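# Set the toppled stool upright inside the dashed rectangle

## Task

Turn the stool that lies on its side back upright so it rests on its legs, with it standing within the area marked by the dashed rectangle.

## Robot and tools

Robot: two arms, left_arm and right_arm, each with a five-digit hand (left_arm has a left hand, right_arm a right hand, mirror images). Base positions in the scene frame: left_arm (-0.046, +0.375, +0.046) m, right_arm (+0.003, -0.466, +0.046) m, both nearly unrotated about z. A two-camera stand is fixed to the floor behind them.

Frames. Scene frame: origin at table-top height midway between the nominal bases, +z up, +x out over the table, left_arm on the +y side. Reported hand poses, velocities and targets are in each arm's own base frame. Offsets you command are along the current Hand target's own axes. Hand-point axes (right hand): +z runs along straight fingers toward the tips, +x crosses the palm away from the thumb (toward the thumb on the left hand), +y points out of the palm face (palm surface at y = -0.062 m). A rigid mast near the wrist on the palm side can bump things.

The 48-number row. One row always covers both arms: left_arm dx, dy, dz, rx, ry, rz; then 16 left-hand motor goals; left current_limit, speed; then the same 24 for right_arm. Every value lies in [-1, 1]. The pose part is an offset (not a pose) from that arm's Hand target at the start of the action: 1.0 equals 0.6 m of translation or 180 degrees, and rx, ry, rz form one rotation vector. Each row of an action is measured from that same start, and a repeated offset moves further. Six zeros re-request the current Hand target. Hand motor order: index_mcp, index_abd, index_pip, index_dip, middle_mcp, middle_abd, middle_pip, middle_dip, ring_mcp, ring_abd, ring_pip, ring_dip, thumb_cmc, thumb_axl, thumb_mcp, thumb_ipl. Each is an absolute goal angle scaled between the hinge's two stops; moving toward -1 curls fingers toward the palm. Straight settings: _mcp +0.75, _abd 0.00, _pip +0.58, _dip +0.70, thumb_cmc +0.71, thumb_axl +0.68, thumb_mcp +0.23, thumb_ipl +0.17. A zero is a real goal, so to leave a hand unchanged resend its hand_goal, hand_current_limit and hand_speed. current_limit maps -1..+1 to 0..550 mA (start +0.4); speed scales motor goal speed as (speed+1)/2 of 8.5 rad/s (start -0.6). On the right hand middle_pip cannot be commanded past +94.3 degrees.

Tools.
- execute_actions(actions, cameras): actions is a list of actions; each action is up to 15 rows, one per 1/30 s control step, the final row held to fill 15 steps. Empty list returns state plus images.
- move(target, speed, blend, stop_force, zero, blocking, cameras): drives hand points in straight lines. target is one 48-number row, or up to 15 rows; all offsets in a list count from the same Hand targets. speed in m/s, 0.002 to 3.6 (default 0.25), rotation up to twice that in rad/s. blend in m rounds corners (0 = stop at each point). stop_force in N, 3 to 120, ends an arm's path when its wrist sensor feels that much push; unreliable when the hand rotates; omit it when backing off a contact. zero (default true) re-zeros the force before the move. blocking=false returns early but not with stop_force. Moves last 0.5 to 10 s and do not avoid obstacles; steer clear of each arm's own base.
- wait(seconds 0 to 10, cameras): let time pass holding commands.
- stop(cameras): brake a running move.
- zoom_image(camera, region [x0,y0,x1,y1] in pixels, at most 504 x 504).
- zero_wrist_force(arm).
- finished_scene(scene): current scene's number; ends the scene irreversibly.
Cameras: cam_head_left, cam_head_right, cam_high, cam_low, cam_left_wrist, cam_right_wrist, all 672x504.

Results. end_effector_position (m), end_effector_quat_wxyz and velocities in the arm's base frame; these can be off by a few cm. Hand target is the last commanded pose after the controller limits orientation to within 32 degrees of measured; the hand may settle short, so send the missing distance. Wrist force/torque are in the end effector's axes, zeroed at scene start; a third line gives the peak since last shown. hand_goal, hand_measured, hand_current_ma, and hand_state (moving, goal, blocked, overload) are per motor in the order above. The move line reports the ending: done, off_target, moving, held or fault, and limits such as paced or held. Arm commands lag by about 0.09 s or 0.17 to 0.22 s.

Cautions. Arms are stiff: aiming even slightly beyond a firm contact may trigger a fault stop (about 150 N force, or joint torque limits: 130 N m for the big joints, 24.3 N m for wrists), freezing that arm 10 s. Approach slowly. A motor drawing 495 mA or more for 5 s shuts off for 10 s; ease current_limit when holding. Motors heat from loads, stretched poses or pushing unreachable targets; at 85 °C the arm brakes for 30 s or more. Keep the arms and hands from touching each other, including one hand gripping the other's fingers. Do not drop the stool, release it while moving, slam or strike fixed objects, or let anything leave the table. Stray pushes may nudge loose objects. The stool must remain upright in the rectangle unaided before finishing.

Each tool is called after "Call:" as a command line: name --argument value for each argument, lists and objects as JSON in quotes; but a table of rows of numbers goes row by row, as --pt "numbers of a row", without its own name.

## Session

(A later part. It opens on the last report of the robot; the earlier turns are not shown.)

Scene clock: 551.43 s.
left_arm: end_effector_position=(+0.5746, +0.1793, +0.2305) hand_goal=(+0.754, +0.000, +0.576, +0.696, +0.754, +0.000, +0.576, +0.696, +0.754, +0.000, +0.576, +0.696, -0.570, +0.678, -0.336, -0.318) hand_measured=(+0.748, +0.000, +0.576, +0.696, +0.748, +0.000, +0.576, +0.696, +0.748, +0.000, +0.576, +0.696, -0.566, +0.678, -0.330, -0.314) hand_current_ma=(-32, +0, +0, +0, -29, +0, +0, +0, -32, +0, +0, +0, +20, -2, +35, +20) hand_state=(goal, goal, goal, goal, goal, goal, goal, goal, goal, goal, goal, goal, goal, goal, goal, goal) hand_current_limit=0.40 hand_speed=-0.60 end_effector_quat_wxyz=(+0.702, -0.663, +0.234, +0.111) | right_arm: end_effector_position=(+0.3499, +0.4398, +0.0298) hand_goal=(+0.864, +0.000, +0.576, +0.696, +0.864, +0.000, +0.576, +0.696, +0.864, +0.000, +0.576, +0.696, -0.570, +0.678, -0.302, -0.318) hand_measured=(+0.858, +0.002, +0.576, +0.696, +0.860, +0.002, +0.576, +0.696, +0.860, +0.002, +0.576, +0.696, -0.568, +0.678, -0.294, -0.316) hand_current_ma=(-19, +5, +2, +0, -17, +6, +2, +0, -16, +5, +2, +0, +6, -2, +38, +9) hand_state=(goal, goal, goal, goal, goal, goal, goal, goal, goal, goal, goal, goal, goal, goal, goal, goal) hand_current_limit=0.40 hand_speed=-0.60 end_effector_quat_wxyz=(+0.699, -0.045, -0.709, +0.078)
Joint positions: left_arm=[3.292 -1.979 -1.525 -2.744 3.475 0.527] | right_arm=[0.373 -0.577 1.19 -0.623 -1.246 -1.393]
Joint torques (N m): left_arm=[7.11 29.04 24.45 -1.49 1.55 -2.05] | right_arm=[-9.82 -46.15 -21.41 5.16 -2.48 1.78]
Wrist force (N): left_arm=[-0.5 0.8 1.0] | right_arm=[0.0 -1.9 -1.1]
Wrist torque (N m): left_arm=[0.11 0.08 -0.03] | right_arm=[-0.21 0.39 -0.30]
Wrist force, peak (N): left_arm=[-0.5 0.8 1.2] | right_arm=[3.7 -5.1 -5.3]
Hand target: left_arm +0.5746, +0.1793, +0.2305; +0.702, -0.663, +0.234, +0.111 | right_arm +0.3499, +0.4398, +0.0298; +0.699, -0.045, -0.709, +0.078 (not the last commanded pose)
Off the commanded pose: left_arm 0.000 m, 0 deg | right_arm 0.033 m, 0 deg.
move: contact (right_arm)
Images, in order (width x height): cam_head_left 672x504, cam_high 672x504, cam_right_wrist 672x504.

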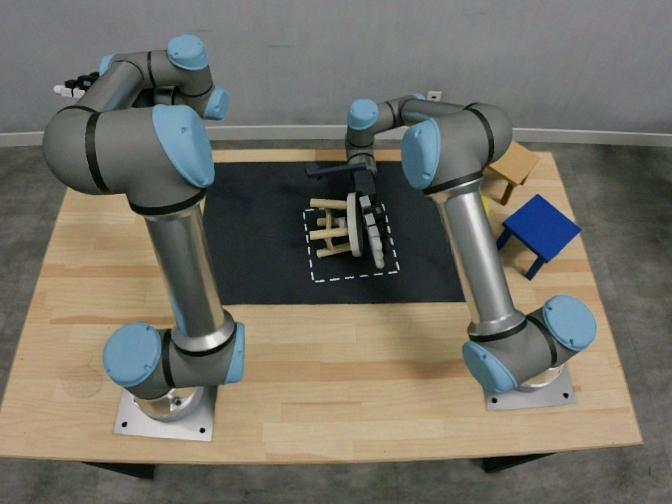

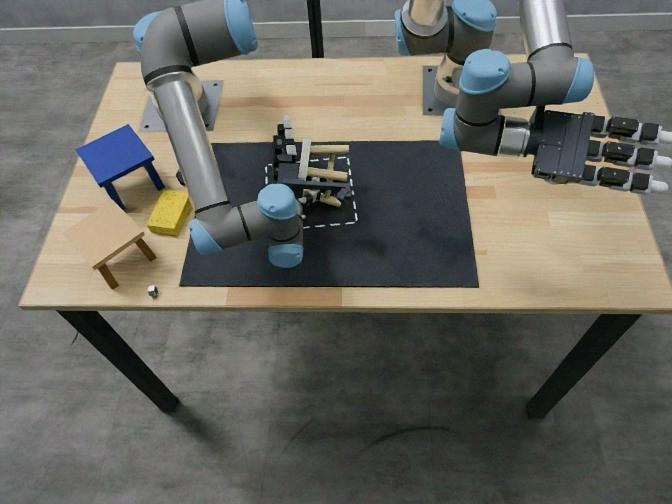

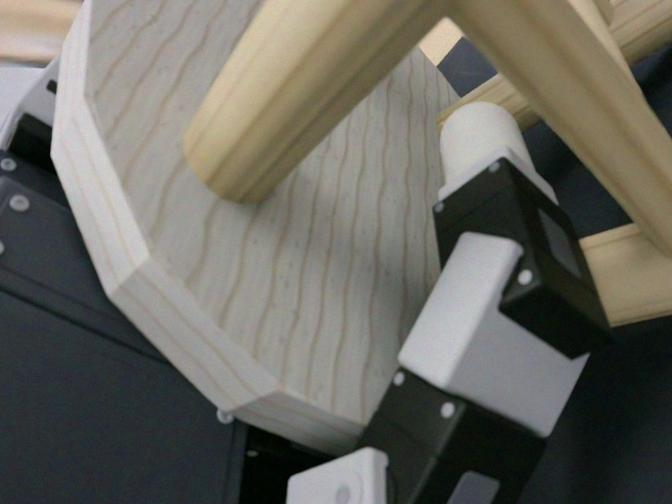

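Call:
move --target '[0,0,0,0,0,0,0.754,0,0.576,0.696,0.754,0,0.576,0.696,0.754,0,0.576,0.696,-0.570,0.678,-0.336,-0.318,0.4,-0.6,0.02,0.001,-0.012,0,0,0,0.863,0,0.576,0.696,0.863,0,0.576,0.696,0.863,0,0.576,0.696,-0.571,0.678,-0.303,-0.319,0.4,-0.6]' --speed 0.05

Call:
move --target '[0,0,0,0,0,0,0.754,0,0.576,0.696,0.754,0,0.576,0.696,0.754,0,0.576,0.696,-0.570,0.678,-0.336,-0.318,0.4,-0.6,0,0,0.06,0,0,0,0.863,0,0.576,0.696,0.863,0,0.576,0.696,0.863,0,0.576,0.696,-0.571,0.678,-0.303,-0.319,0.4,-0.6]' --speed 0.04 --stop_force 4 --cameras '["cam_high","cam_head_left","cam_right_wrist"]'

Call:
zoom_image --camera "cam_high" --region '[270, 130, 360, 220]'

Call:
zoom_image --camera "cam_head_left" --region '[310, 180, 390, 250]'

Scene clock: 622.90 s.
left_arm: end_effector_position=(+0.5746, +0.1793, +0.2305) hand_goal=(+0.754, +0.000, +0.576, +0.696, +0.754, +0.000, +0.576, +0.696, +0.754, +0.000, +0.576, +0.696, -0.570, +0.678, -0.336, -0.318) hand_measured=(+0.748, +0.000, +0.576, +0.696, +0.748, +0.000, +0.576, +0.696, +0.748, +0.000, +0.576, +0.696, -0.566, +0.678, -0.330, -0.314) hand_current_ma=(-32, +0, +0, +0, -29, +0, +0, +0, -32, +0, +0, +0, +20, -2, +35, +20) hand_state=(goal, goal, goal, goal, goal, goal, goal, goal, goal, goal, goal, goal, goal, goal, goal, goal) hand_current_limit=0.40 hand_speed=-0.60 end_effector_quat_wxyz=(+0.702, -0.663, +0.234, +0.111) | right_arm: end_effector_position=(+0.3568, +0.4428, +0.0416) hand_goal=(+0.864, +0.000, +0.576, +0.696, +0.864, +0.000, +0.576, +0.696, +0.864, +0.000, +0.576, +0.696, -0.570, +0.678, -0.302, -0.318) hand_measured=(+0.858, +0.002, +0.576, +0.696, +0.860, +0.002, +0.576, +0.696, +0.860, +0.002, +0.576, +0.696, -0.564, +0.680, -0.298, -0.316) hand_current_ma=(-19, +5, +2, +0, -17, +6, +2, +0, -16, +5, +2, +0, +19, +5, +14, +9) hand_state=(goal, goal, goal, goal, goal, goal, goal, goal, goal, goal, goal, goal, goal, goal, goal, goal) hand_current_limit=0.40 hand_speed=-0.60 end_effector_quat_wxyz=(+0.699, -0.045, -0.709, +0.078)
Joint positions: left_arm=[3.292 -1.979 -1.525 -2.744 3.475 0.527] | right_arm=[0.374 -0.578 1.155 -0.587 -1.246 -1.393]
Joint torques (N m): left_arm=[6.79 30.25 24.68 -1.45 1.43 -1.92] | right_arm=[11.27 -48.71 -23.08 5.1 2.56 1.45]
Wrist force (N): left_arm=[-0.3 0.6 0.6] | right_arm=[-0.1 -2.2 -0.3]
Wrist torque (N m): left_arm=[0.11 0.05 -0.01] | right_arm=[-0.29 0.39 -0.31]
Wrist force, peak (N): left_arm=[-0.5 1.1 1.0] | right_arm=[0.0 -2.4 -1.3]
Hand target: left_arm +0.5746, +0.1793, +0.2305; +0.702, -0.663, +0.234, +0.111 | right_arm +0.3568, +0.4428, +0.0416; +0.699, -0.045, -0.709, +0.078
Off the commanded pose: left_arm 0.000 m, 0 deg | right_arm 0.000 m, 0 deg.
move: done

Scene clock: 624.27 s.
left_arm: end_effector_position=(+0.5746, +0.1793, +0.2305) hand_goal=(+0.754, +0.000, +0.576, +0.696, +0.754, +0.000, +0.576, +0.696, +0.754, +0.000, +0.576, +0.696, -0.570, +0.678, -0.336, -0.318) hand_measured=(+0.748, +0.000, +0.576, +0.696, +0.748, +0.000, +0.576, +0.696, +0.748, +0.000, +0.576, +0.696, -0.566, +0.678, -0.330, -0.314) hand_current_ma=(-32, +0, +0, +0, -29, +0, +0, +0, -32, +0, +0, +0, +20, -2, +35, +20) hand_state=(goal, goal, goal, goal, goal, goal, goal, goal, goal, goal, goal, goal, goal, goal, goal, goal) hand_current_limit=0.40 hand_speed=-0.60 end_effector_quat_wxyz=(+0.702, -0.663, +0.234, +0.111) | right_arm: end_effector_position=(+0.3472, +0.4424, +0.0415) hand_goal=(+0.864, +0.000, +0.576, +0.696, +0.864, +0.000, +0.576, +0.696, +0.864, +0.000, +0.576, +0.696, -0.570, +0.678, -0.302, -0.318) hand_measured=(+0.858, +0.002, +0.576, +0.696, +0.860, +0.002, +0.576, +0.696, +0.860, +0.002, +0.576, +0.696, -0.566, +0.680, -0.296, -0.316) hand_current_ma=(-19, +5, +2, +0, -16, +6, +2, +0, -15, +5, +2, +0, +14, +10, +29, +9) hand_state=(goal, goal, goal, goal, goal, goal, goal, goal, goal, goal, goal, goal, goal, goal, goal, goal) hand_current_limit=0.40 hand_speed=-0.60 end_effector_quat_wxyz=(+0.699, -0.044, -0.709, +0.078)
Joint positions: left_arm=[3.292 -1.979 -1.525 -2.744 3.475 0.527] | right_arm=[0.378 -0.595 1.192 -0.607 -1.242 -1.393]
Joint torques (N m): left_arm=[6.59 29.46 24.49 -1.63 1.37 -2] | right_arm=[-9.38 -46.04 -21.99 5.12 -2.45 0.66]
Wrist force (N): left_arm=[-0.5 0.7 0.8] | right_arm=[-0.3 -2.9 -0.9]
Wrist torque (N m): left_arm=[0.10 0.07 -0.03] | right_arm=[-0.32 0.40 -0.29]
Wrist force, peak (N): left_arm=[-0.5 0.8 1.1] | right_arm=[3.3 -6.1 -4.3]
Hand target: left_arm +0.5746, +0.1793, +0.2305; +0.702, -0.663, +0.234, +0.111 | right_arm +0.3472, +0.4424, +0.0415; +0.699, -0.044, -0.709, +0.078 (not the last commanded pose)
Off the commanded pose: left_arm 0.000 m, 0 deg | right_arm 0.026 m, 0 deg.
move: contact (right_arm)
Images, in order (width x height): cam_head_left 672x504, cam_high 672x504, cam_right_wrist 672x504.

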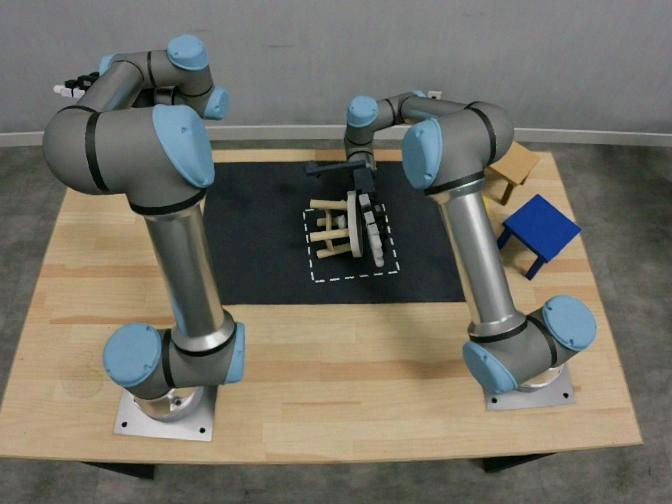

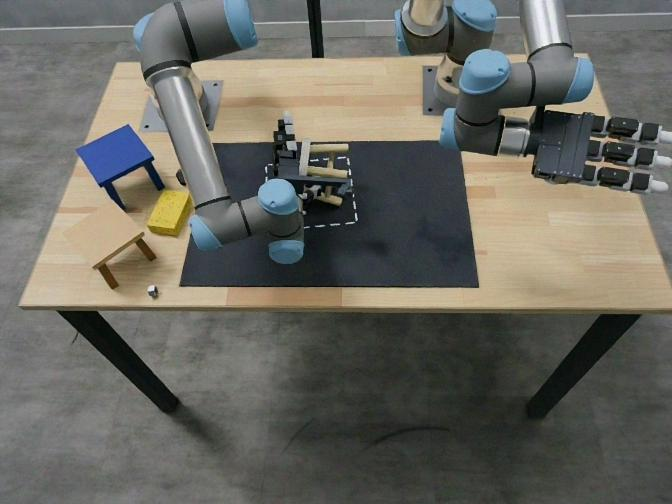

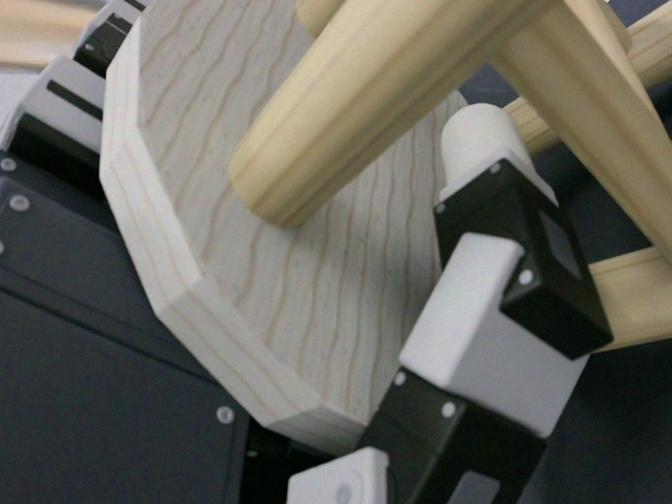

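Scaled by 5.600 from the camera's 672x504 image, which has a finer 960x720 frame.

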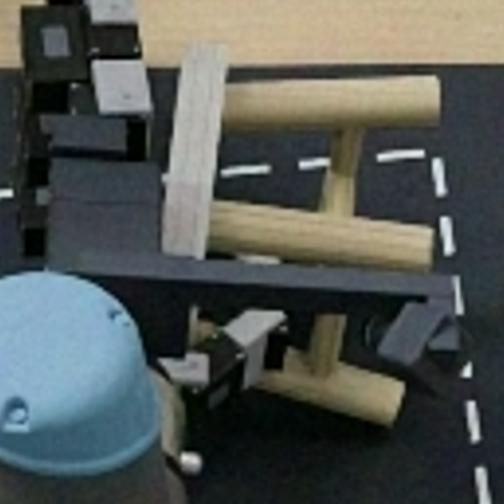

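Scaled by 6.300 from the camera's 672x504 image, which has a finer 960x720 frame.

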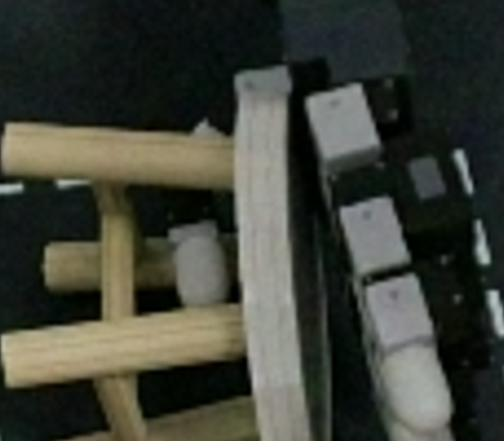

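Call:
move --target '[0,0,0,0,0,0,0.754,0,0.576,0.696,0.754,0,0.576,0.696,0.754,0,0.576,0.696,-0.570,0.678,-0.336,-0.318,0.4,-0.6,0,0,-0.003,0,0,0,0.72,0,0.576,0.696,0.72,0,0.576,0.696,0.72,0,0.576,0.696,-0.571,0.678,-0.55,-0.45,0.4,-0.85]' --speed 0.05 --cameras '["cam_high","cam_head_left","cam_right_wrist"]'

Call:
zoom_image --camera "cam_high" --region '[270, 130, 360, 220]'

Call:
zoom_image --camera "cam_head_left" --region '[310, 180, 390, 250]'

Scene clock: 664.43 s.
left_arm: end_effector_position=(+0.5746, +0.1793, +0.2305) hand_goal=(+0.754, +0.000, +0.576, +0.696, +0.754, +0.000, +0.576, +0.696, +0.754, +0.000, +0.576, +0.696, -0.570, +0.678, -0.336, -0.318) hand_measured=(+0.748, +0.000, +0.576, +0.696, +0.748, +0.000, +0.576, +0.696, +0.748, +0.000, +0.576, +0.696, -0.566, +0.678, -0.330, -0.314) hand_current_ma=(-32, +0, +0, +0, -29, +0, +0, +0, -32, +0, +0, +0, +20, -2, +35, +20) hand_state=(goal, goal, goal, goal, goal, goal, goal, goal, goal, goal, goal, goal, goal, goal, goal, goal) hand_current_limit=0.40 hand_speed=-0.60 end_effector_quat_wxyz=(+0.702, -0.663, +0.234, +0.111) | right_arm: end_effector_position=(+0.3490, +0.4425, +0.0415) hand_goal=(+0.720, +0.000, +0.576, +0.696, +0.720, +0.000, +0.576, +0.696, +0.720, +0.000, +0.576, +0.696, -0.570, +0.678, -0.550, -0.450) hand_measured=(+0.720, +0.002, +0.576, +0.696, +0.720, +0.002, +0.576, +0.696, +0.720, +0.002, +0.576, +0.696, -0.566, +0.682, -0.354, -0.410) hand_current_ma=(+3, +5, +2, +0, +2, +6, +2, +0, +2, +5, +2, +0, +11, +14, +385, +230) hand_state=(goal, goal, goal, goal, goal, goal, goal, goal, goal, goal, goal, goal, goal, goal, blocked, blocked) hand_current_limit=0.40 hand_speed=-0.85 end_effector_quat_wxyz=(+0.699, -0.044, -0.709, +0.078)
Joint positions: left_arm=[3.292 -1.979 -1.525 -2.744 3.475 0.527] | right_arm=[0.377 -0.592 1.186 -0.603 -1.242 -1.393]
Joint torques (N m): left_arm=[6.15 30.08 25.23 -1.34 1.31 -2.12] | right_arm=[-10.78 -46.25 -21.72 5.22 -2.96 0.96]
Wrist force (N): left_arm=[-0.5 0.8 0.8] | right_arm=[-1.1 -0.1 0.3]
Wrist torque (N m): left_arm=[0.11 0.07 -0.03] | right_arm=[-0.28 0.49 -0.43]
Wrist force, peak (N): left_arm=[-0.7 0.6 1.3] | right_arm=[0.7 -3.4 -2.2]
Hand target: left_arm +0.5746, +0.1793, +0.2305; +0.702, -0.663, +0.234, +0.111 | right_arm +0.3490, +0.4425, +0.0415; +0.699, -0.044, -0.709, +0.078
Off the commanded pose: left_arm 0.000 m, 0 deg | right_arm 0.000 m, 0 deg.
move: done
Images, in order (width x height): cam_head_left 672x504, cam_high 672x504, cam_right_wrist 672x504.

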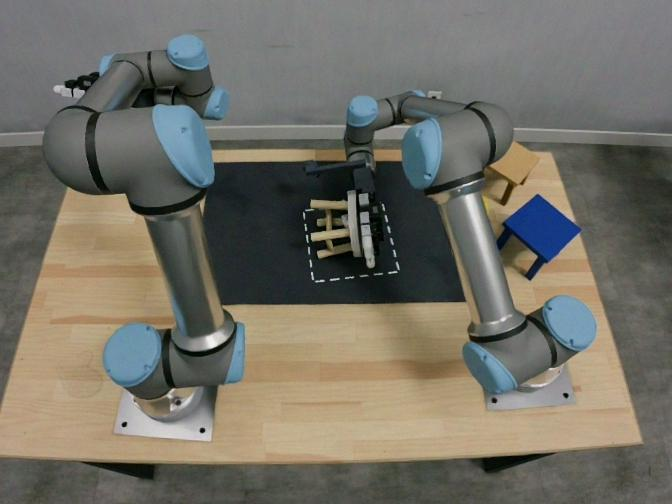

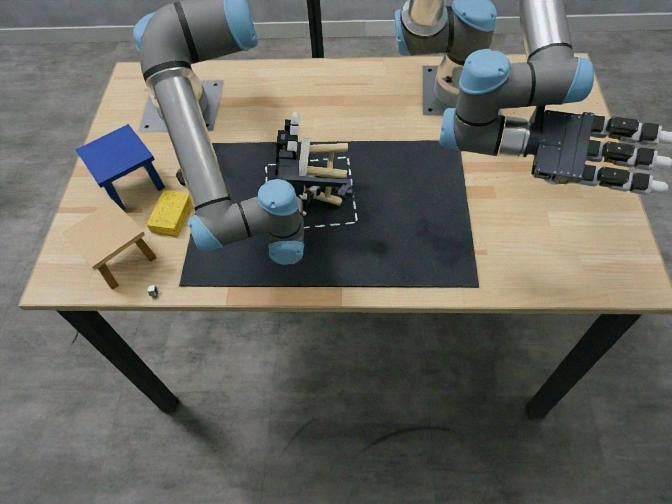

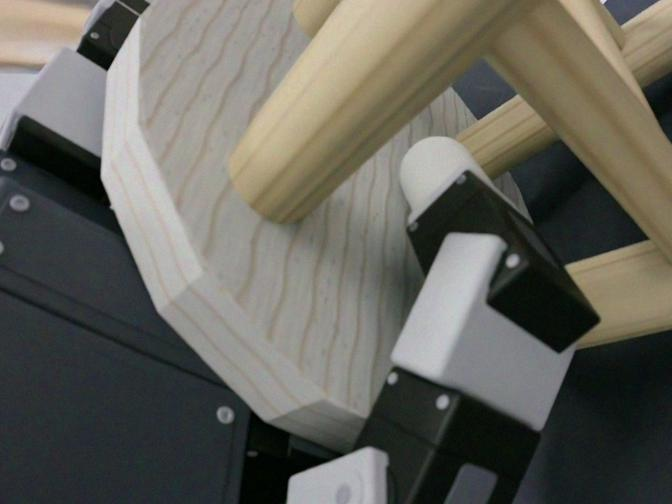

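Scaled by 5.600 from the camera's 672x504 image, which has a finer 960x720 frame.

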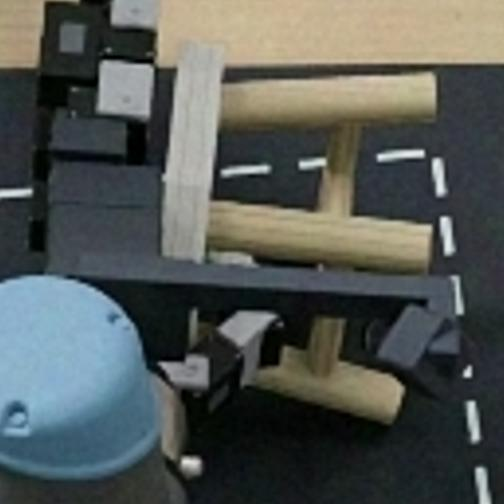

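Scaled by 6.300 from the camera's 672x504 image, which has a finer 960x720 frame.

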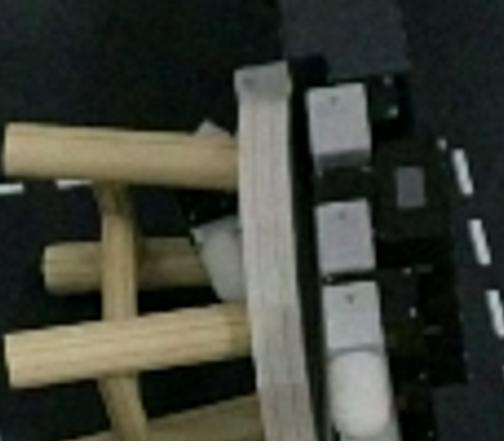

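Call:
move --target '[0,0,0,0,0,0,0.754,0,0.576,0.696,0.754,0,0.576,0.696,0.754,0,0.576,0.696,-0.570,0.678,-0.336,-0.318,0.4,-0.6,0.197,-0.0344,-0.0018,0,0,0,0.67,0,0.576,0.696,0.67,0,0.576,0.696,0.67,0,0.576,0.696,-0.571,0.678,-0.56,-0.46,0.4,-0.85]' --speed 0.08 --cameras '["cam_high","cam_head_left","cam_right_wrist","cam_low"]'

Scene clock: 680.27 s.
left_arm: end_effector_position=(+0.5746, +0.1793, +0.2305) hand_goal=(+0.754, +0.000, +0.576, +0.696, +0.754, +0.000, +0.576, +0.696, +0.754, +0.000, +0.576, +0.696, -0.570, +0.678, -0.336, -0.318) hand_measured=(+0.748, +0.000, +0.576, +0.696, +0.748, +0.000, +0.576, +0.696, +0.748, +0.000, +0.576, +0.696, -0.566, +0.678, -0.330, -0.314) hand_current_ma=(-32, +0, +0, +0, -29, +0, +0, +0, -32, +0, +0, +0, +20, -2, +35, +20) hand_state=(goal, goal, goal, goal, goal, goal, goal, goal, goal, goal, goal, goal, goal, goal, goal, goal) hand_current_limit=0.40 hand_speed=-0.60 end_effector_quat_wxyz=(+0.702, -0.663, +0.234, +0.111) | right_arm: end_effector_position=(+0.3490, +0.4427, +0.1614) hand_goal=(+0.670, +0.000, +0.576, +0.696, +0.670, +0.000, +0.576, +0.696, +0.670, +0.000, +0.576, +0.696, -0.570, +0.678, -0.560, -0.460) hand_measured=(+0.678, +0.004, +0.578, +0.696, +0.670, +0.002, +0.576, +0.696, +0.670, +0.002, +0.576, +0.696, -0.546, +0.722, -0.368, -0.424) hand_current_ma=(+33, +9, +8, +0, +2, +8, +3, +0, +2, +5, +2, +0, +94, +231, +385, +207) hand_state=(goal, goal, goal, goal, goal, goal, goal, goal, goal, goal, goal, goal, blocked, blocked, blocked, blocked) hand_current_limit=0.40 hand_speed=-0.85 end_effector_quat_wxyz=(+0.699, -0.045, -0.709, +0.078) end_effector_velocity=(+0.000, +0.000, +0.002) end_effector_angular_velocity=(-0.001, +0.004, +0.000)
Joint positions: left_arm=[3.292 -1.979 -1.525 -2.744 3.475 0.527] | right_arm=[0.378 -0.737 1.124 -0.396 -1.242 -1.393]
Joint velocities: left_arm=[within noise] | right_arm=[0 -0.001 -0.001 0.006 0 0]
Joint torques (N m): left_arm=[7.39 29.32 24.72 -1.54 1.53 -1.85] | right_arm=[11.05 -59.25 -23.7 5.65 0.89 -1.06]
Wrist force (N): left_arm=[-0.2 0.4 1.1] | right_arm=[-3.3 -1.2 -0.5]
Wrist torque (N m): left_arm=[0.04 0.05 0.01] | right_arm=[-0.26 0.39 -0.44]
Wrist force, peak (N): left_arm=[-0.6 0.6 1.3] | right_arm=[-3.7 -1.5 -0.4]
Hand target: left_arm +0.5746, +0.1793, +0.2305; +0.702, -0.663, +0.234, +0.111 | right_arm +0.3490, +0.4427, +0.1615; +0.699, -0.044, -0.709, +0.078
Off the commanded pose: left_arm 0.000 m, 0 deg | right_arm 0.000 m, 0 deg.
move: done
Images, in order (width x height): cam_head_left 672x504, cam_high 672x504, cam_low 672x504, cam_right_wrist 672x504.

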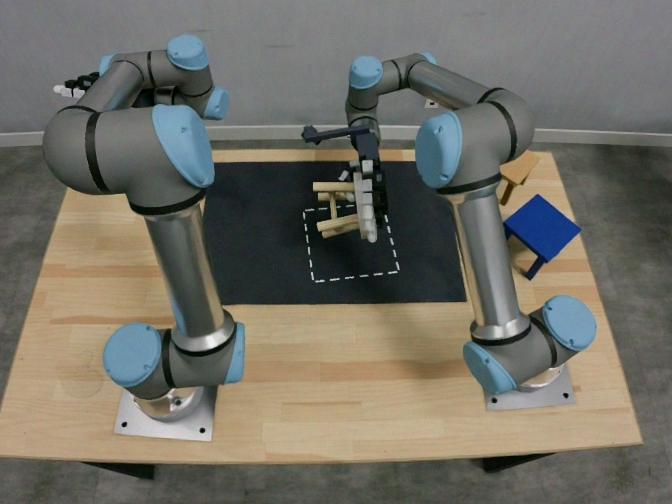

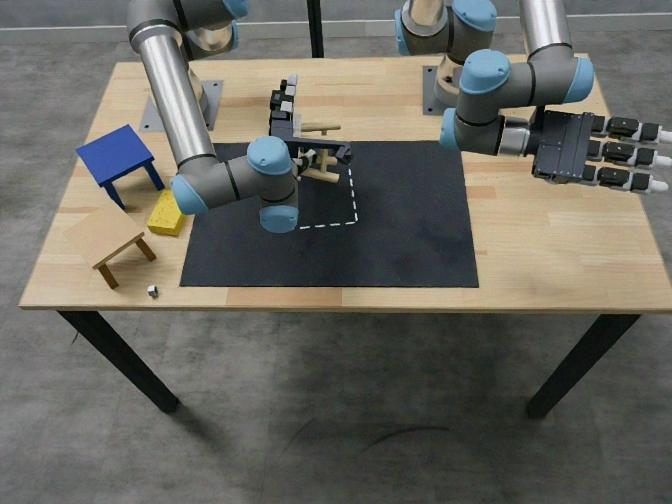

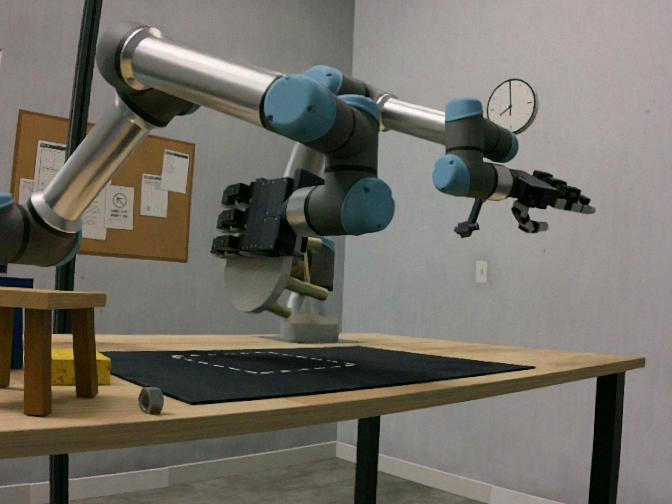

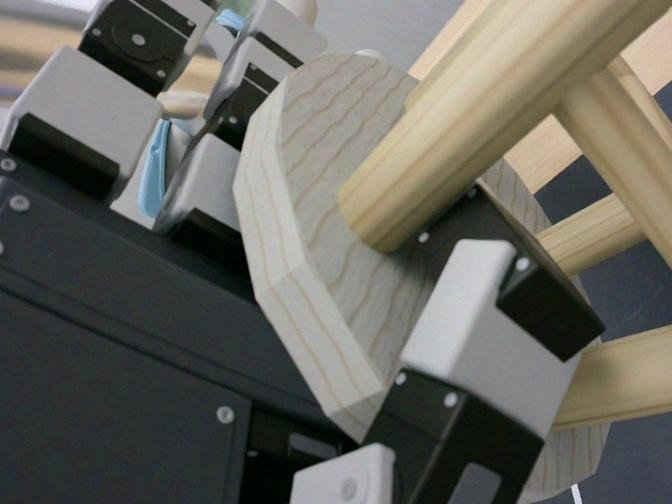

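Call:
move --target '[0,0,0,0,0,0,0.754,0,0.576,0.696,0.754,0,0.576,0.696,0.754,0,0.576,0.696,-0.570,0.678,-0.336,-0.318,0.4,-0.6,0,0,0,0,0,0.4444,0.67,0,0.576,0.696,0.67,0,0.576,0.696,0.67,0,0.576,0.696,-0.571,0.678,-0.56,-0.46,0.4,-0.85]' --speed 0.15 --cameras '["cam_high","cam_head_left","cam_right_wrist","cam_low"]'

Scene clock: 706.57 s.
left_arm: end_effector_position=(+0.5746, +0.1793, +0.2305) hand_goal=(+0.754, +0.000, +0.576, +0.696, +0.754, +0.000, +0.576, +0.696, +0.754, +0.000, +0.576, +0.696, -0.570, +0.678, -0.336, -0.318) hand_measured=(+0.748, +0.000, +0.576, +0.696, +0.748, +0.000, +0.576, +0.696, +0.748, +0.000, +0.576, +0.696, -0.566, +0.678, -0.330, -0.314) hand_current_ma=(-32, +0, +0, +0, -29, +0, +0, +0, -32, +0, +0, +0, +20, -2, +35, +20) hand_state=(goal, goal, goal, goal, goal, goal, goal, goal, goal, goal, goal, goal, goal, goal, goal, goal) hand_current_limit=0.40 hand_speed=-0.60 end_effector_quat_wxyz=(+0.702, -0.663, +0.234, +0.111) | right_arm: end_effector_position=(+0.3490, +0.4426, +0.1615) hand_goal=(+0.670, +0.000, +0.576, +0.696, +0.670, +0.000, +0.576, +0.696, +0.670, +0.000, +0.576, +0.696, -0.570, +0.678, -0.560, -0.460) hand_measured=(+0.664, +0.002, +0.576, +0.696, +0.664, +0.002, +0.576, +0.696, +0.664, +0.002, +0.576, +0.696, -0.566, +0.692, -0.366, -0.422) hand_current_ma=(-23, +7, +2, +0, -25, +8, +1, +0, -24, +5, +0, +0, +17, +67, +385, +211) hand_state=(goal, goal, goal, goal, goal, goal, goal, goal, goal, goal, goal, goal, goal, goal, blocked, blocked) hand_current_limit=0.40 hand_speed=-0.85 end_effector_quat_wxyz=(+0.485, -0.490, -0.515, +0.510)
Joint positions: left_arm=[3.292 -1.979 -1.525 -2.744 3.475 0.527] | right_arm=[0.512 -0.615 0.767 -0.162 -1.108 0.004]
Joint torques (N m): left_arm=[6.31 30.79 24.56 -1.42 1.35 -2.04] | right_arm=[11.81 -50.47 -24.79 5.82 2.68 2.02]
Wrist force (N): left_arm=[-0.4 0.6 0.9] | right_arm=[-0.4 3.6 -1.2]
Wrist torque (N m): left_arm=[0.09 0.06 -0.03] | right_arm=[0.05 0.40 -0.16]
Wrist force, peak (N): left_arm=[-0.7 0.7 1.3] | right_arm=[-3.7 -1.7 -0.3]
Hand target: left_arm +0.5746, +0.1793, +0.2305; +0.702, -0.663, +0.234, +0.111 | right_arm +0.3490, +0.4427, +0.1615; +0.485, -0.490, -0.515, +0.510
Off the commanded pose: left_arm 0.000 m, 0 deg | right_arm 0.000 m, 0 deg.
move: done
Images, in order (width x height): cam_head_left 672x504, cam_high 672x504, cam_low 672x504, cam_right_wrist 672x504.

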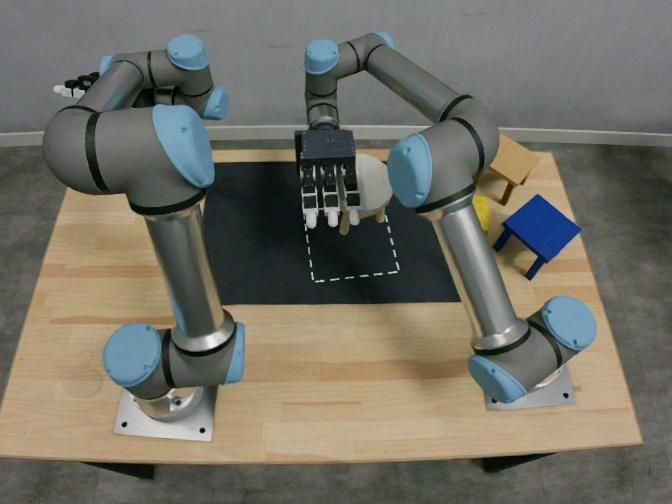

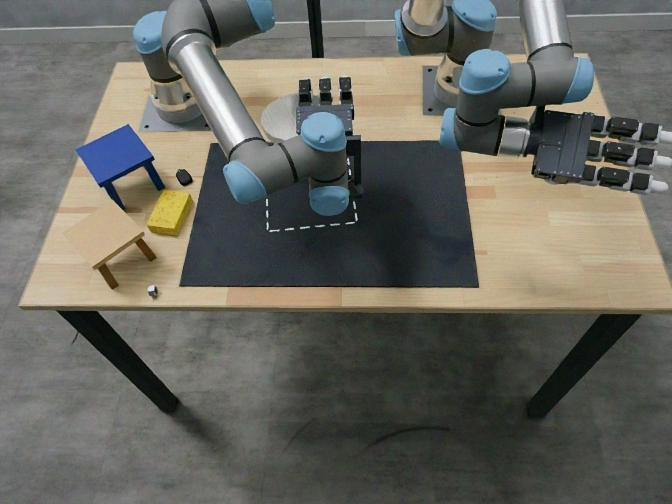

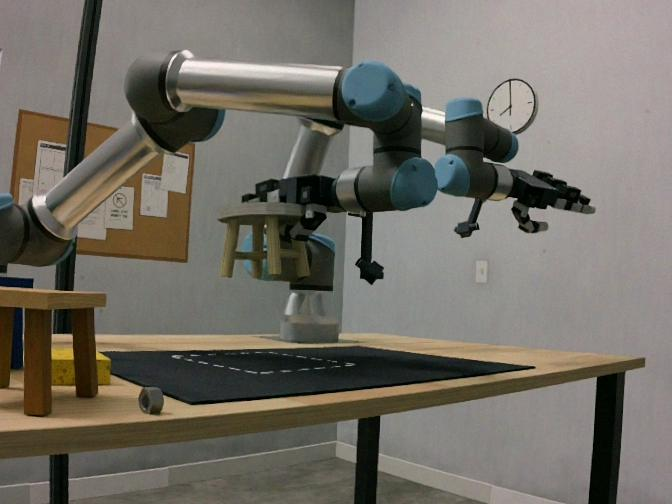

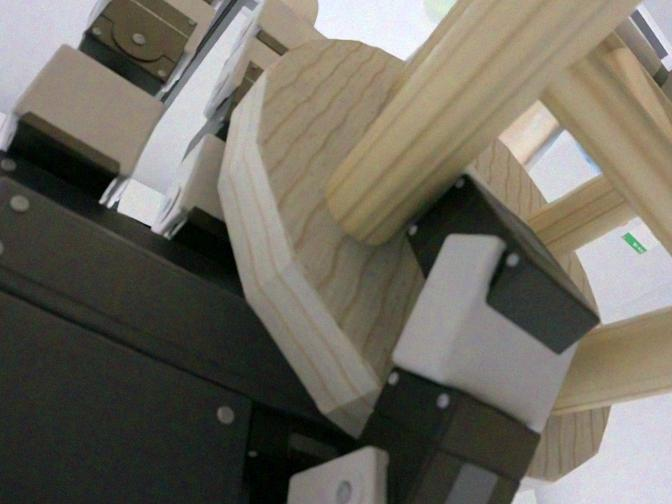

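Call:
zoom_image --camera "cam_low" --region '[200, 140, 460, 340]'

Call:
zoom_image --camera "cam_head_left" --region '[270, 110, 430, 290]'

Call:
zoom_image --camera "cam_high" --region '[220, 60, 400, 240]'

Scaled by 1.938 from the camera's 672x504 image, which has a finer 960x720 frame.

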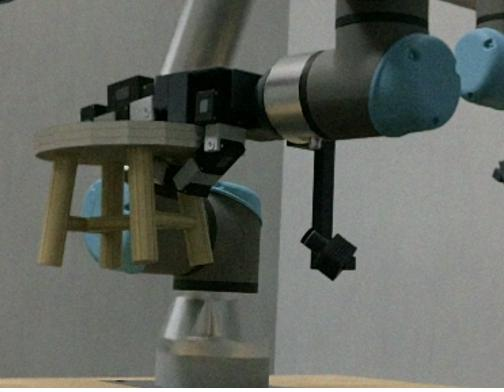

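Scaled by 2.800 from the camera's 672x504 image, which has a finer 960x720 frame.

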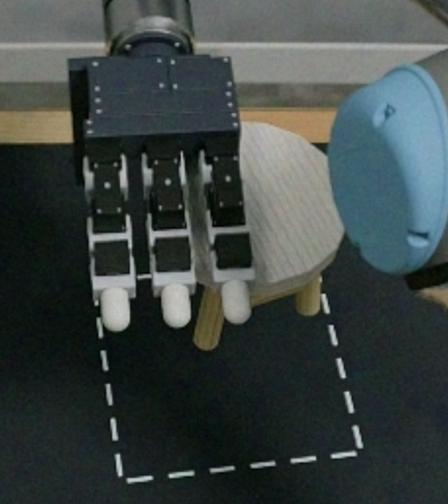

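Scaled by 2.800 from the camera's 672x504 image, which has a finer 960x720 frame.

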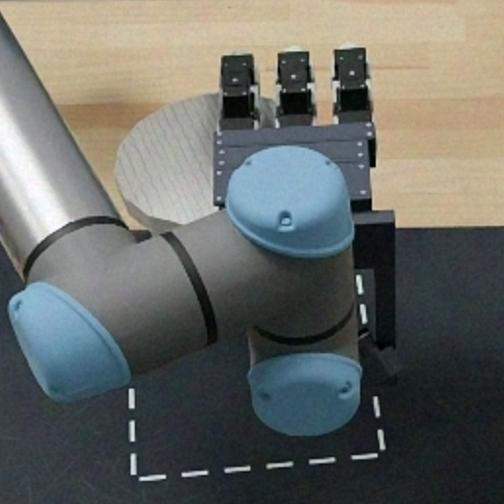

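Call:
move --target '[0,0,0,0,0,0,0.754,0,0.576,0.696,0.754,0,0.576,0.696,0.754,0,0.576,0.696,-0.570,0.678,-0.336,-0.318,0.4,-0.6,0.0147,0.1917,0.0263,-0.025,0,0,0.67,0,0.576,0.696,0.67,0,0.576,0.696,0.67,0,0.576,0.696,-0.571,0.678,-0.56,-0.46,0.4,-0.85]' --speed 0.1 --cameras '["cam_high","cam_head_left","cam_head_right","cam_low"]'

Call:
zoom_image --camera "cam_low" --region '[150, 210, 450, 410]'

Call:
zoom_image --camera "cam_head_left" --region '[270, 130, 430, 290]'

Call:
zoom_image --camera "cam_high" --region '[240, 90, 390, 240]'

Scene clock: 735.13 s.
left_arm: end_effector_position=(+0.5746, +0.1793, +0.2305) hand_goal=(+0.754, +0.000, +0.576, +0.696, +0.754, +0.000, +0.576, +0.696, +0.754, +0.000, +0.576, +0.696, -0.570, +0.678, -0.336, -0.318) hand_measured=(+0.748, +0.000, +0.576, +0.696, +0.748, +0.000, +0.576, +0.696, +0.748, +0.000, +0.576, +0.696, -0.566, +0.678, -0.330, -0.314) hand_current_ma=(-32, +0, +0, +0, -29, +0, +0, +0, -32, +0, +0, +0, +20, -2, +35, +20) hand_state=(goal, goal, goal, goal, goal, goal, goal, goal, goal, goal, goal, goal, goal, goal, goal, goal) hand_current_limit=0.40 hand_speed=-0.60 end_effector_quat_wxyz=(+0.702, -0.663, +0.234, +0.111) | right_arm: end_effector_position=(+0.3339, +0.4508, +0.0464) hand_goal=(+0.670, +0.000, +0.576, +0.696, +0.670, +0.000, +0.576, +0.696, +0.670, +0.000, +0.576, +0.696, -0.570, +0.678, -0.560, -0.460) hand_measured=(+0.662, +0.002, +0.576, +0.696, +0.662, +0.002, +0.576, +0.696, +0.664, +0.002, +0.576, +0.696, -0.568, +0.688, -0.364, -0.422) hand_current_ma=(-30, +7, +0, +0, -27, +8, +0, +0, -26, +5, +0, +0, +8, +46, +385, +221) hand_state=(goal, goal, goal, goal, goal, goal, goal, goal, goal, goal, goal, goal, goal, goal, blocked, blocked) hand_current_limit=0.40 hand_speed=-0.85 end_effector_quat_wxyz=(-0.466, +0.508, +0.534, -0.489)
Joint positions: left_arm=[3.292 -1.979 -1.525 -2.744 3.475 0.527] | right_arm=[0.536 -0.597 0.992 -0.494 -1.086 0.046]
Joint torques (N m): left_arm=[5.88 30.13 24.03 -1.36 1.36 -1.91] | right_arm=[11.21 -49.63 -9.24 -0.31 2.71 2.16]
Wrist force (N): left_arm=[-0.3 0.5 1.1] | right_arm=[-0.8 3.6 -1.1]
Wrist torque (N m): left_arm=[0.05 0.05 -0.01] | right_arm=[0.07 0.41 -0.17]
Wrist force, peak (N): left_arm=[-0.5 0.9 1.3] | right_arm=[-0.6 4.7 -0.8]
Hand target: left_arm +0.5746, +0.1793, +0.2305; +0.702, -0.663, +0.234, +0.111 | right_arm +0.3339, +0.4508, +0.0464; -0.466, +0.508, +0.534, -0.489
Off the commanded pose: left_arm 0.000 m, 0 deg | right_arm 0.000 m, 0 deg.
move: done
Images, in order (width x height): cam_head_left 672x504, cam_head_right 672x504, cam_high 672x504, cam_low 672x504.

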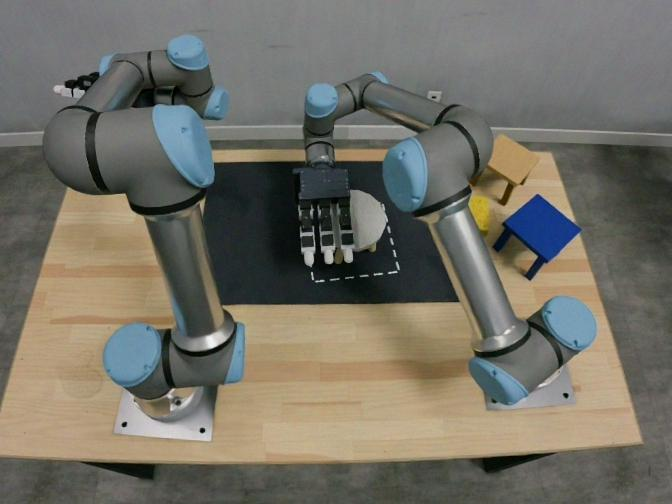

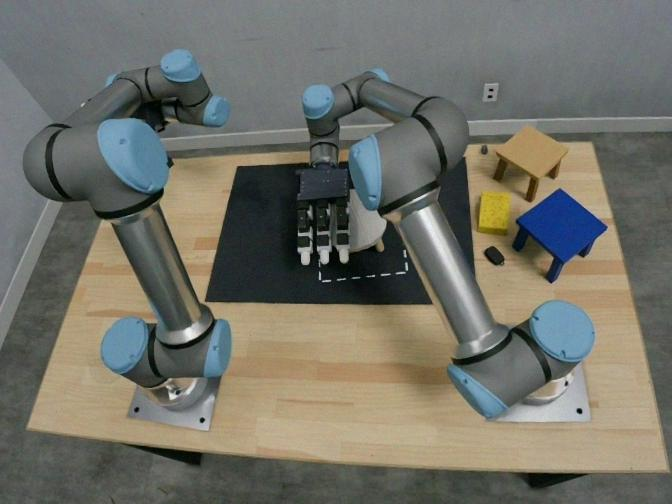

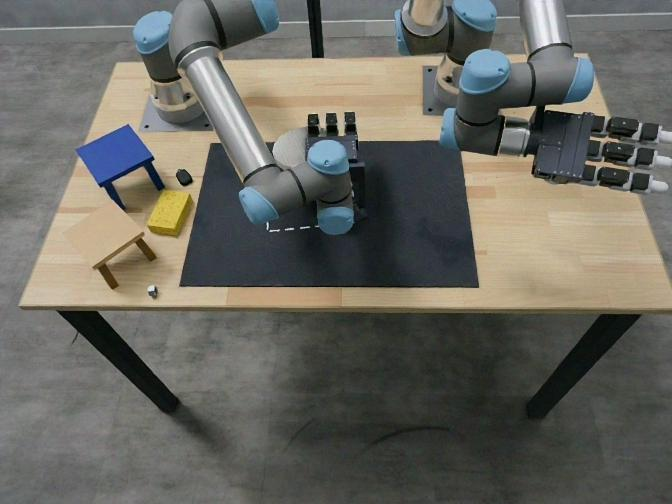

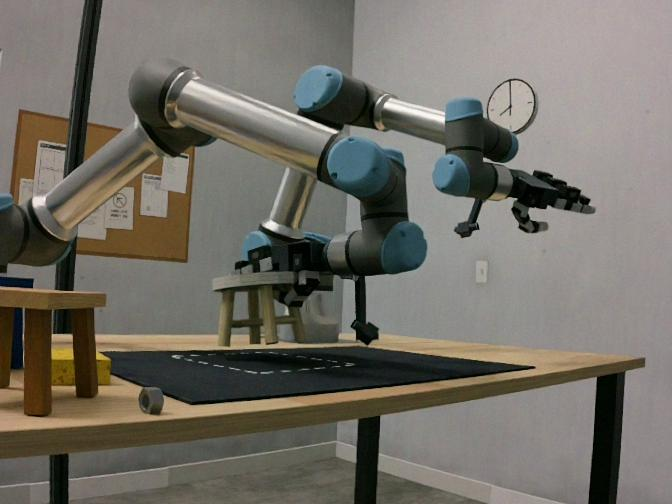

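Scaled by 1.680 from the camera's 672x504 image, which has a finer 960x720 frame.

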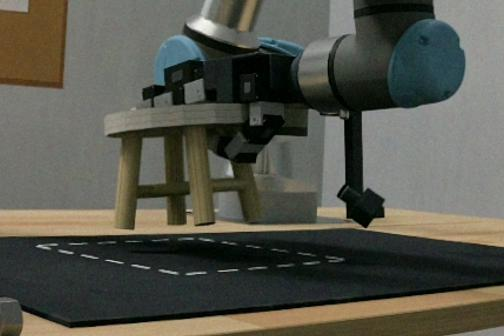

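Scaled by 3.150 from the camera's 672x504 image, which has a finer 960x720 frame.

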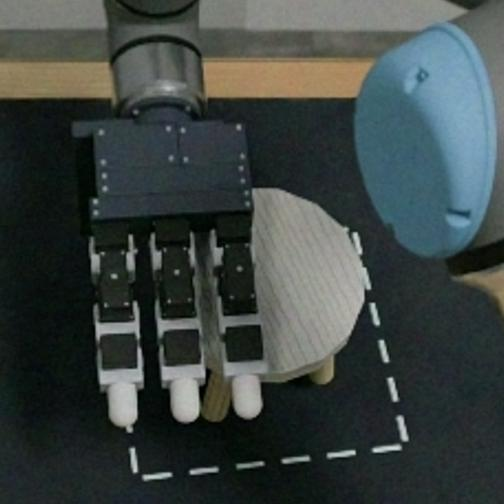

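Scaled by 3.360 from the camera's 672x504 image, which has a finer 960x720 frame.

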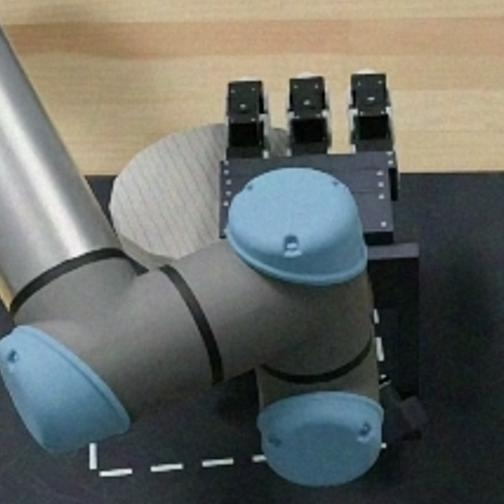

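Call:
move --target '[0,0,0,0,0,0,0.754,0,0.576,0.696,0.754,0,0.576,0.696,0.754,0,0.576,0.696,-0.570,0.678,-0.336,-0.318,0.4,-0.6,0,0.008,0.0013,-0.0167,0,0,0.67,0,0.576,0.696,0.67,0,0.576,0.696,0.67,0,0.576,0.696,-0.571,0.678,-0.56,-0.46,0.4,-0.85]' --speed 0.1

Call:
move --target '[0,0,0,0,0,0,0.754,0,0.576,0.696,0.754,0,0.576,0.696,0.754,0,0.576,0.696,-0.570,0.678,-0.336,-0.318,0.4,-0.6,0,0.05,0.0066,0,0,0,0.67,0,0.576,0.696,0.67,0,0.576,0.696,0.67,0,0.576,0.696,-0.571,0.678,-0.56,-0.46,0.4,-0.85]' --speed 0.015 --stop_force 3 --cameras '["cam_high","cam_head_left","cam_low"]'

Call:
zoom_image --camera "cam_low" --region '[200, 240, 400, 380]'

Call:
zoom_image --camera "cam_head_left" --region '[270, 130, 430, 290]'

Scene clock: 808.77 s.
left_arm: end_effector_position=(+0.5746, +0.1793, +0.2305) hand_goal=(+0.754, +0.000, +0.576, +0.696, +0.754, +0.000, +0.576, +0.696, +0.754, +0.000, +0.576, +0.696, -0.570, +0.678, -0.336, -0.318) hand_measured=(+0.748, +0.000, +0.576, +0.696, +0.748, +0.000, +0.576, +0.696, +0.748, +0.000, +0.576, +0.696, -0.566, +0.678, -0.330, -0.314) hand_current_ma=(-32, +0, +0, +0, -29, +0, +0, +0, -32, +0, +0, +0, +20, -2, +35, +20) hand_state=(goal, goal, goal, goal, goal, goal, goal, goal, goal, goal, goal, goal, goal, goal, goal, goal) hand_current_limit=0.40 hand_speed=-0.60 end_effector_quat_wxyz=(+0.702, -0.663, +0.234, +0.111) | right_arm: end_effector_position=(+0.3335, +0.4508, +0.0415) hand_goal=(+0.670, +0.000, +0.576, +0.696, +0.670, +0.000, +0.576, +0.696, +0.670, +0.000, +0.576, +0.696, -0.570, +0.678, -0.560, -0.460) hand_measured=(+0.662, +0.002, +0.576, +0.696, +0.662, +0.002, +0.576, +0.696, +0.664, +0.002, +0.576, +0.696, -0.568, +0.688, -0.364, -0.422) hand_current_ma=(-30, +7, +0, +0, -27, +8, +0, +0, -26, +5, +0, +0, +8, +42, +385, +221) hand_state=(goal, goal, goal, goal, goal, goal, goal, goal, goal, goal, goal, goal, goal, goal, blocked, blocked) hand_current_limit=0.40 hand_speed=-0.85 end_effector_quat_wxyz=(-0.452, +0.520, +0.547, -0.475)
Joint positions: left_arm=[3.292 -1.979 -1.525 -2.744 3.475 0.527] | right_arm=[0.54 -0.63 1.042 -0.57 -1.085 0.074]
Joint torques (N m): left_arm=[6.03 30.6 24.3 -1.49 1.22 -1.78] | right_arm=[11.12 -61.63 -8.16 -0.66 2.82 2.03]
Wrist force (N): left_arm=[-0.3 0.2 1.0] | right_arm=[-0.5 3.8 -0.8]
Wrist torque (N m): left_arm=[0.02 0.06 0.00] | right_arm=[0.10 0.35 -0.14]
Wrist force, peak (N): left_arm=[-0.5 1.0 1.0] | right_arm=[-1.0 3.9 -0.9]
Hand target: left_arm +0.5746, +0.1793, +0.2305; +0.702, -0.663, +0.234, +0.111 | right_arm +0.3335, +0.4508, +0.0415; -0.452, +0.520, +0.547, -0.475
Off the commanded pose: left_arm 0.000 m, 0 deg | right_arm 0.000 m, 0 deg.
move: done

Scene clock: 810.87 s.
left_arm: end_effector_position=(+0.5746, +0.1793, +0.2305) hand_goal=(+0.754, +0.000, +0.576, +0.696, +0.754, +0.000, +0.576, +0.696, +0.754, +0.000, +0.576, +0.696, -0.570, +0.678, -0.336, -0.318) hand_measured=(+0.748, +0.000, +0.576, +0.696, +0.748, +0.000, +0.576, +0.696, +0.748, +0.000, +0.576, +0.696, -0.566, +0.678, -0.330, -0.314) hand_current_ma=(-32, +0, +0, +0, -29, +0, +0, +0, -32, +0, +0, +0, +20, -2, +35, +20) hand_state=(goal, goal, goal, goal, goal, goal, goal, goal, goal, goal, goal, goal, goal, goal, goal, goal) hand_current_limit=0.40 hand_speed=-0.60 end_effector_quat_wxyz=(+0.702, -0.663, +0.234, +0.111) | right_arm: end_effector_position=(+0.3336, +0.4508, +0.0270) hand_goal=(+0.670, +0.000, +0.576, +0.696, +0.670, +0.000, +0.576, +0.696, +0.670, +0.000, +0.576, +0.696, -0.570, +0.678, -0.560, -0.460) hand_measured=(+0.664, +0.002, +0.576, +0.696, +0.664, +0.002, +0.576, +0.696, +0.664, +0.002, +0.576, +0.696, -0.566, +0.684, -0.364, -0.422) hand_current_ma=(-25, +5, +0, +0, -26, +7, +0, +0, -26, +5, +0, +0, +10, +22, +385, +213) hand_state=(goal, goal, goal, goal, goal, goal, goal, goal, goal, goal, goal, goal, goal, goal, blocked, blocked) hand_current_limit=0.40 hand_speed=-0.85 end_effector_quat_wxyz=(-0.452, +0.520, +0.547, -0.475)
Joint positions: left_arm=[3.292 -1.979 -1.525 -2.744 3.475 0.527] | right_arm=[0.54 -0.614 1.05 -0.595 -1.085 0.074]
Joint torques (N m): left_arm=[6.83 30.15 24.85 -1.25 1.42 -1.97] | right_arm=[-3.89 -61.69 -23.47 5.23 -1.59 1.79]
Wrist force (N): left_arm=[-0.5 0.9 1.1] | right_arm=[-0.6 2.7 -1.5]
Wrist torque (N m): left_arm=[0.12 0.08 -0.03] | right_arm=[0.03 0.30 -0.10]
Wrist force, peak (N): left_arm=[-0.4 0.8 1.2] | right_arm=[0.1 -3.0 -5.7]
Hand target: left_arm +0.5746, +0.1793, +0.2305; +0.702, -0.663, +0.234, +0.111 | right_arm +0.3336, +0.4508, +0.0270; -0.452, +0.520, +0.547, -0.475 (not the last commanded pose)
Off the commanded pose: left_arm 0.000 m, 0 deg | right_arm 0.016 m, 0 deg.
move: contact (right_arm)
Images, in order (width x height): cam_head_left 672x504, cam_high 672x504, cam_low 672x504.

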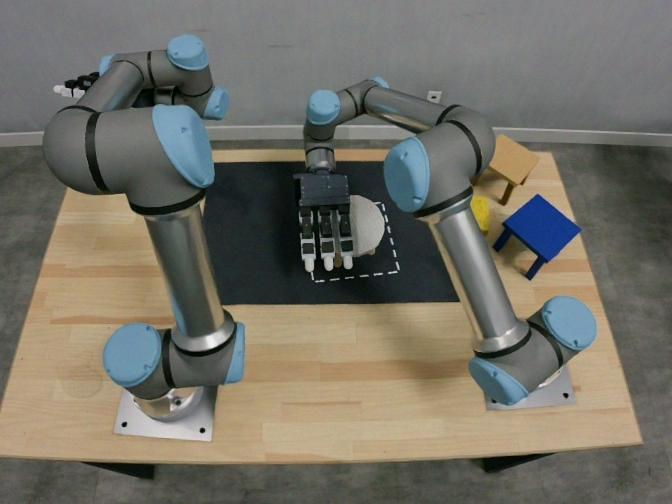

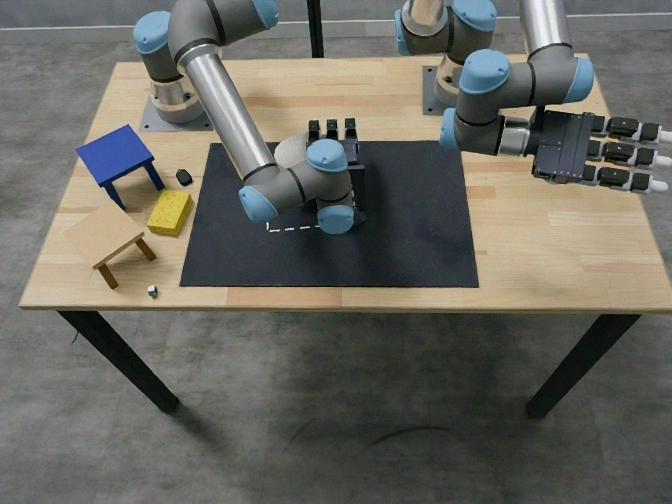

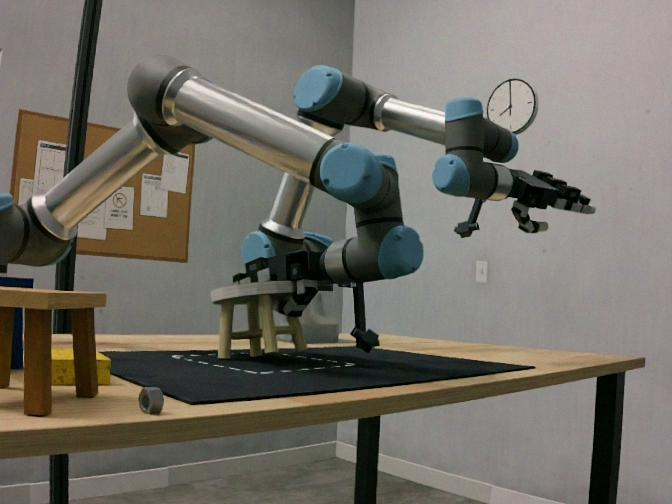

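Scaled by 2.520 from the camera's 672x504 image, which has a finer 960x720 frame.

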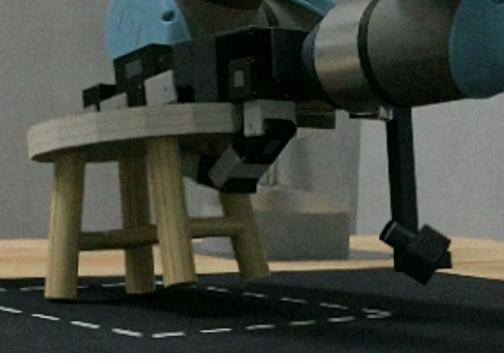

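Scaled by 3.150 from the camera's 672x504 image, which has a finer 960x720 frame.

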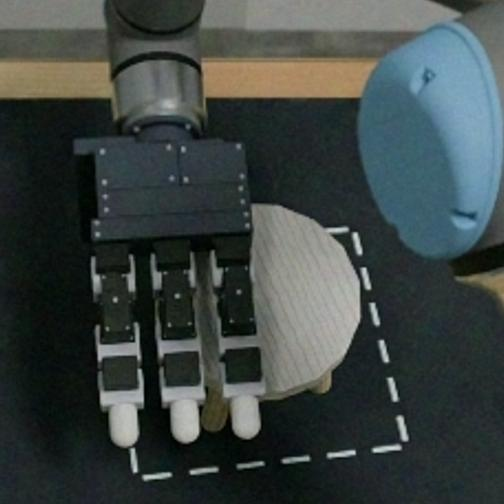

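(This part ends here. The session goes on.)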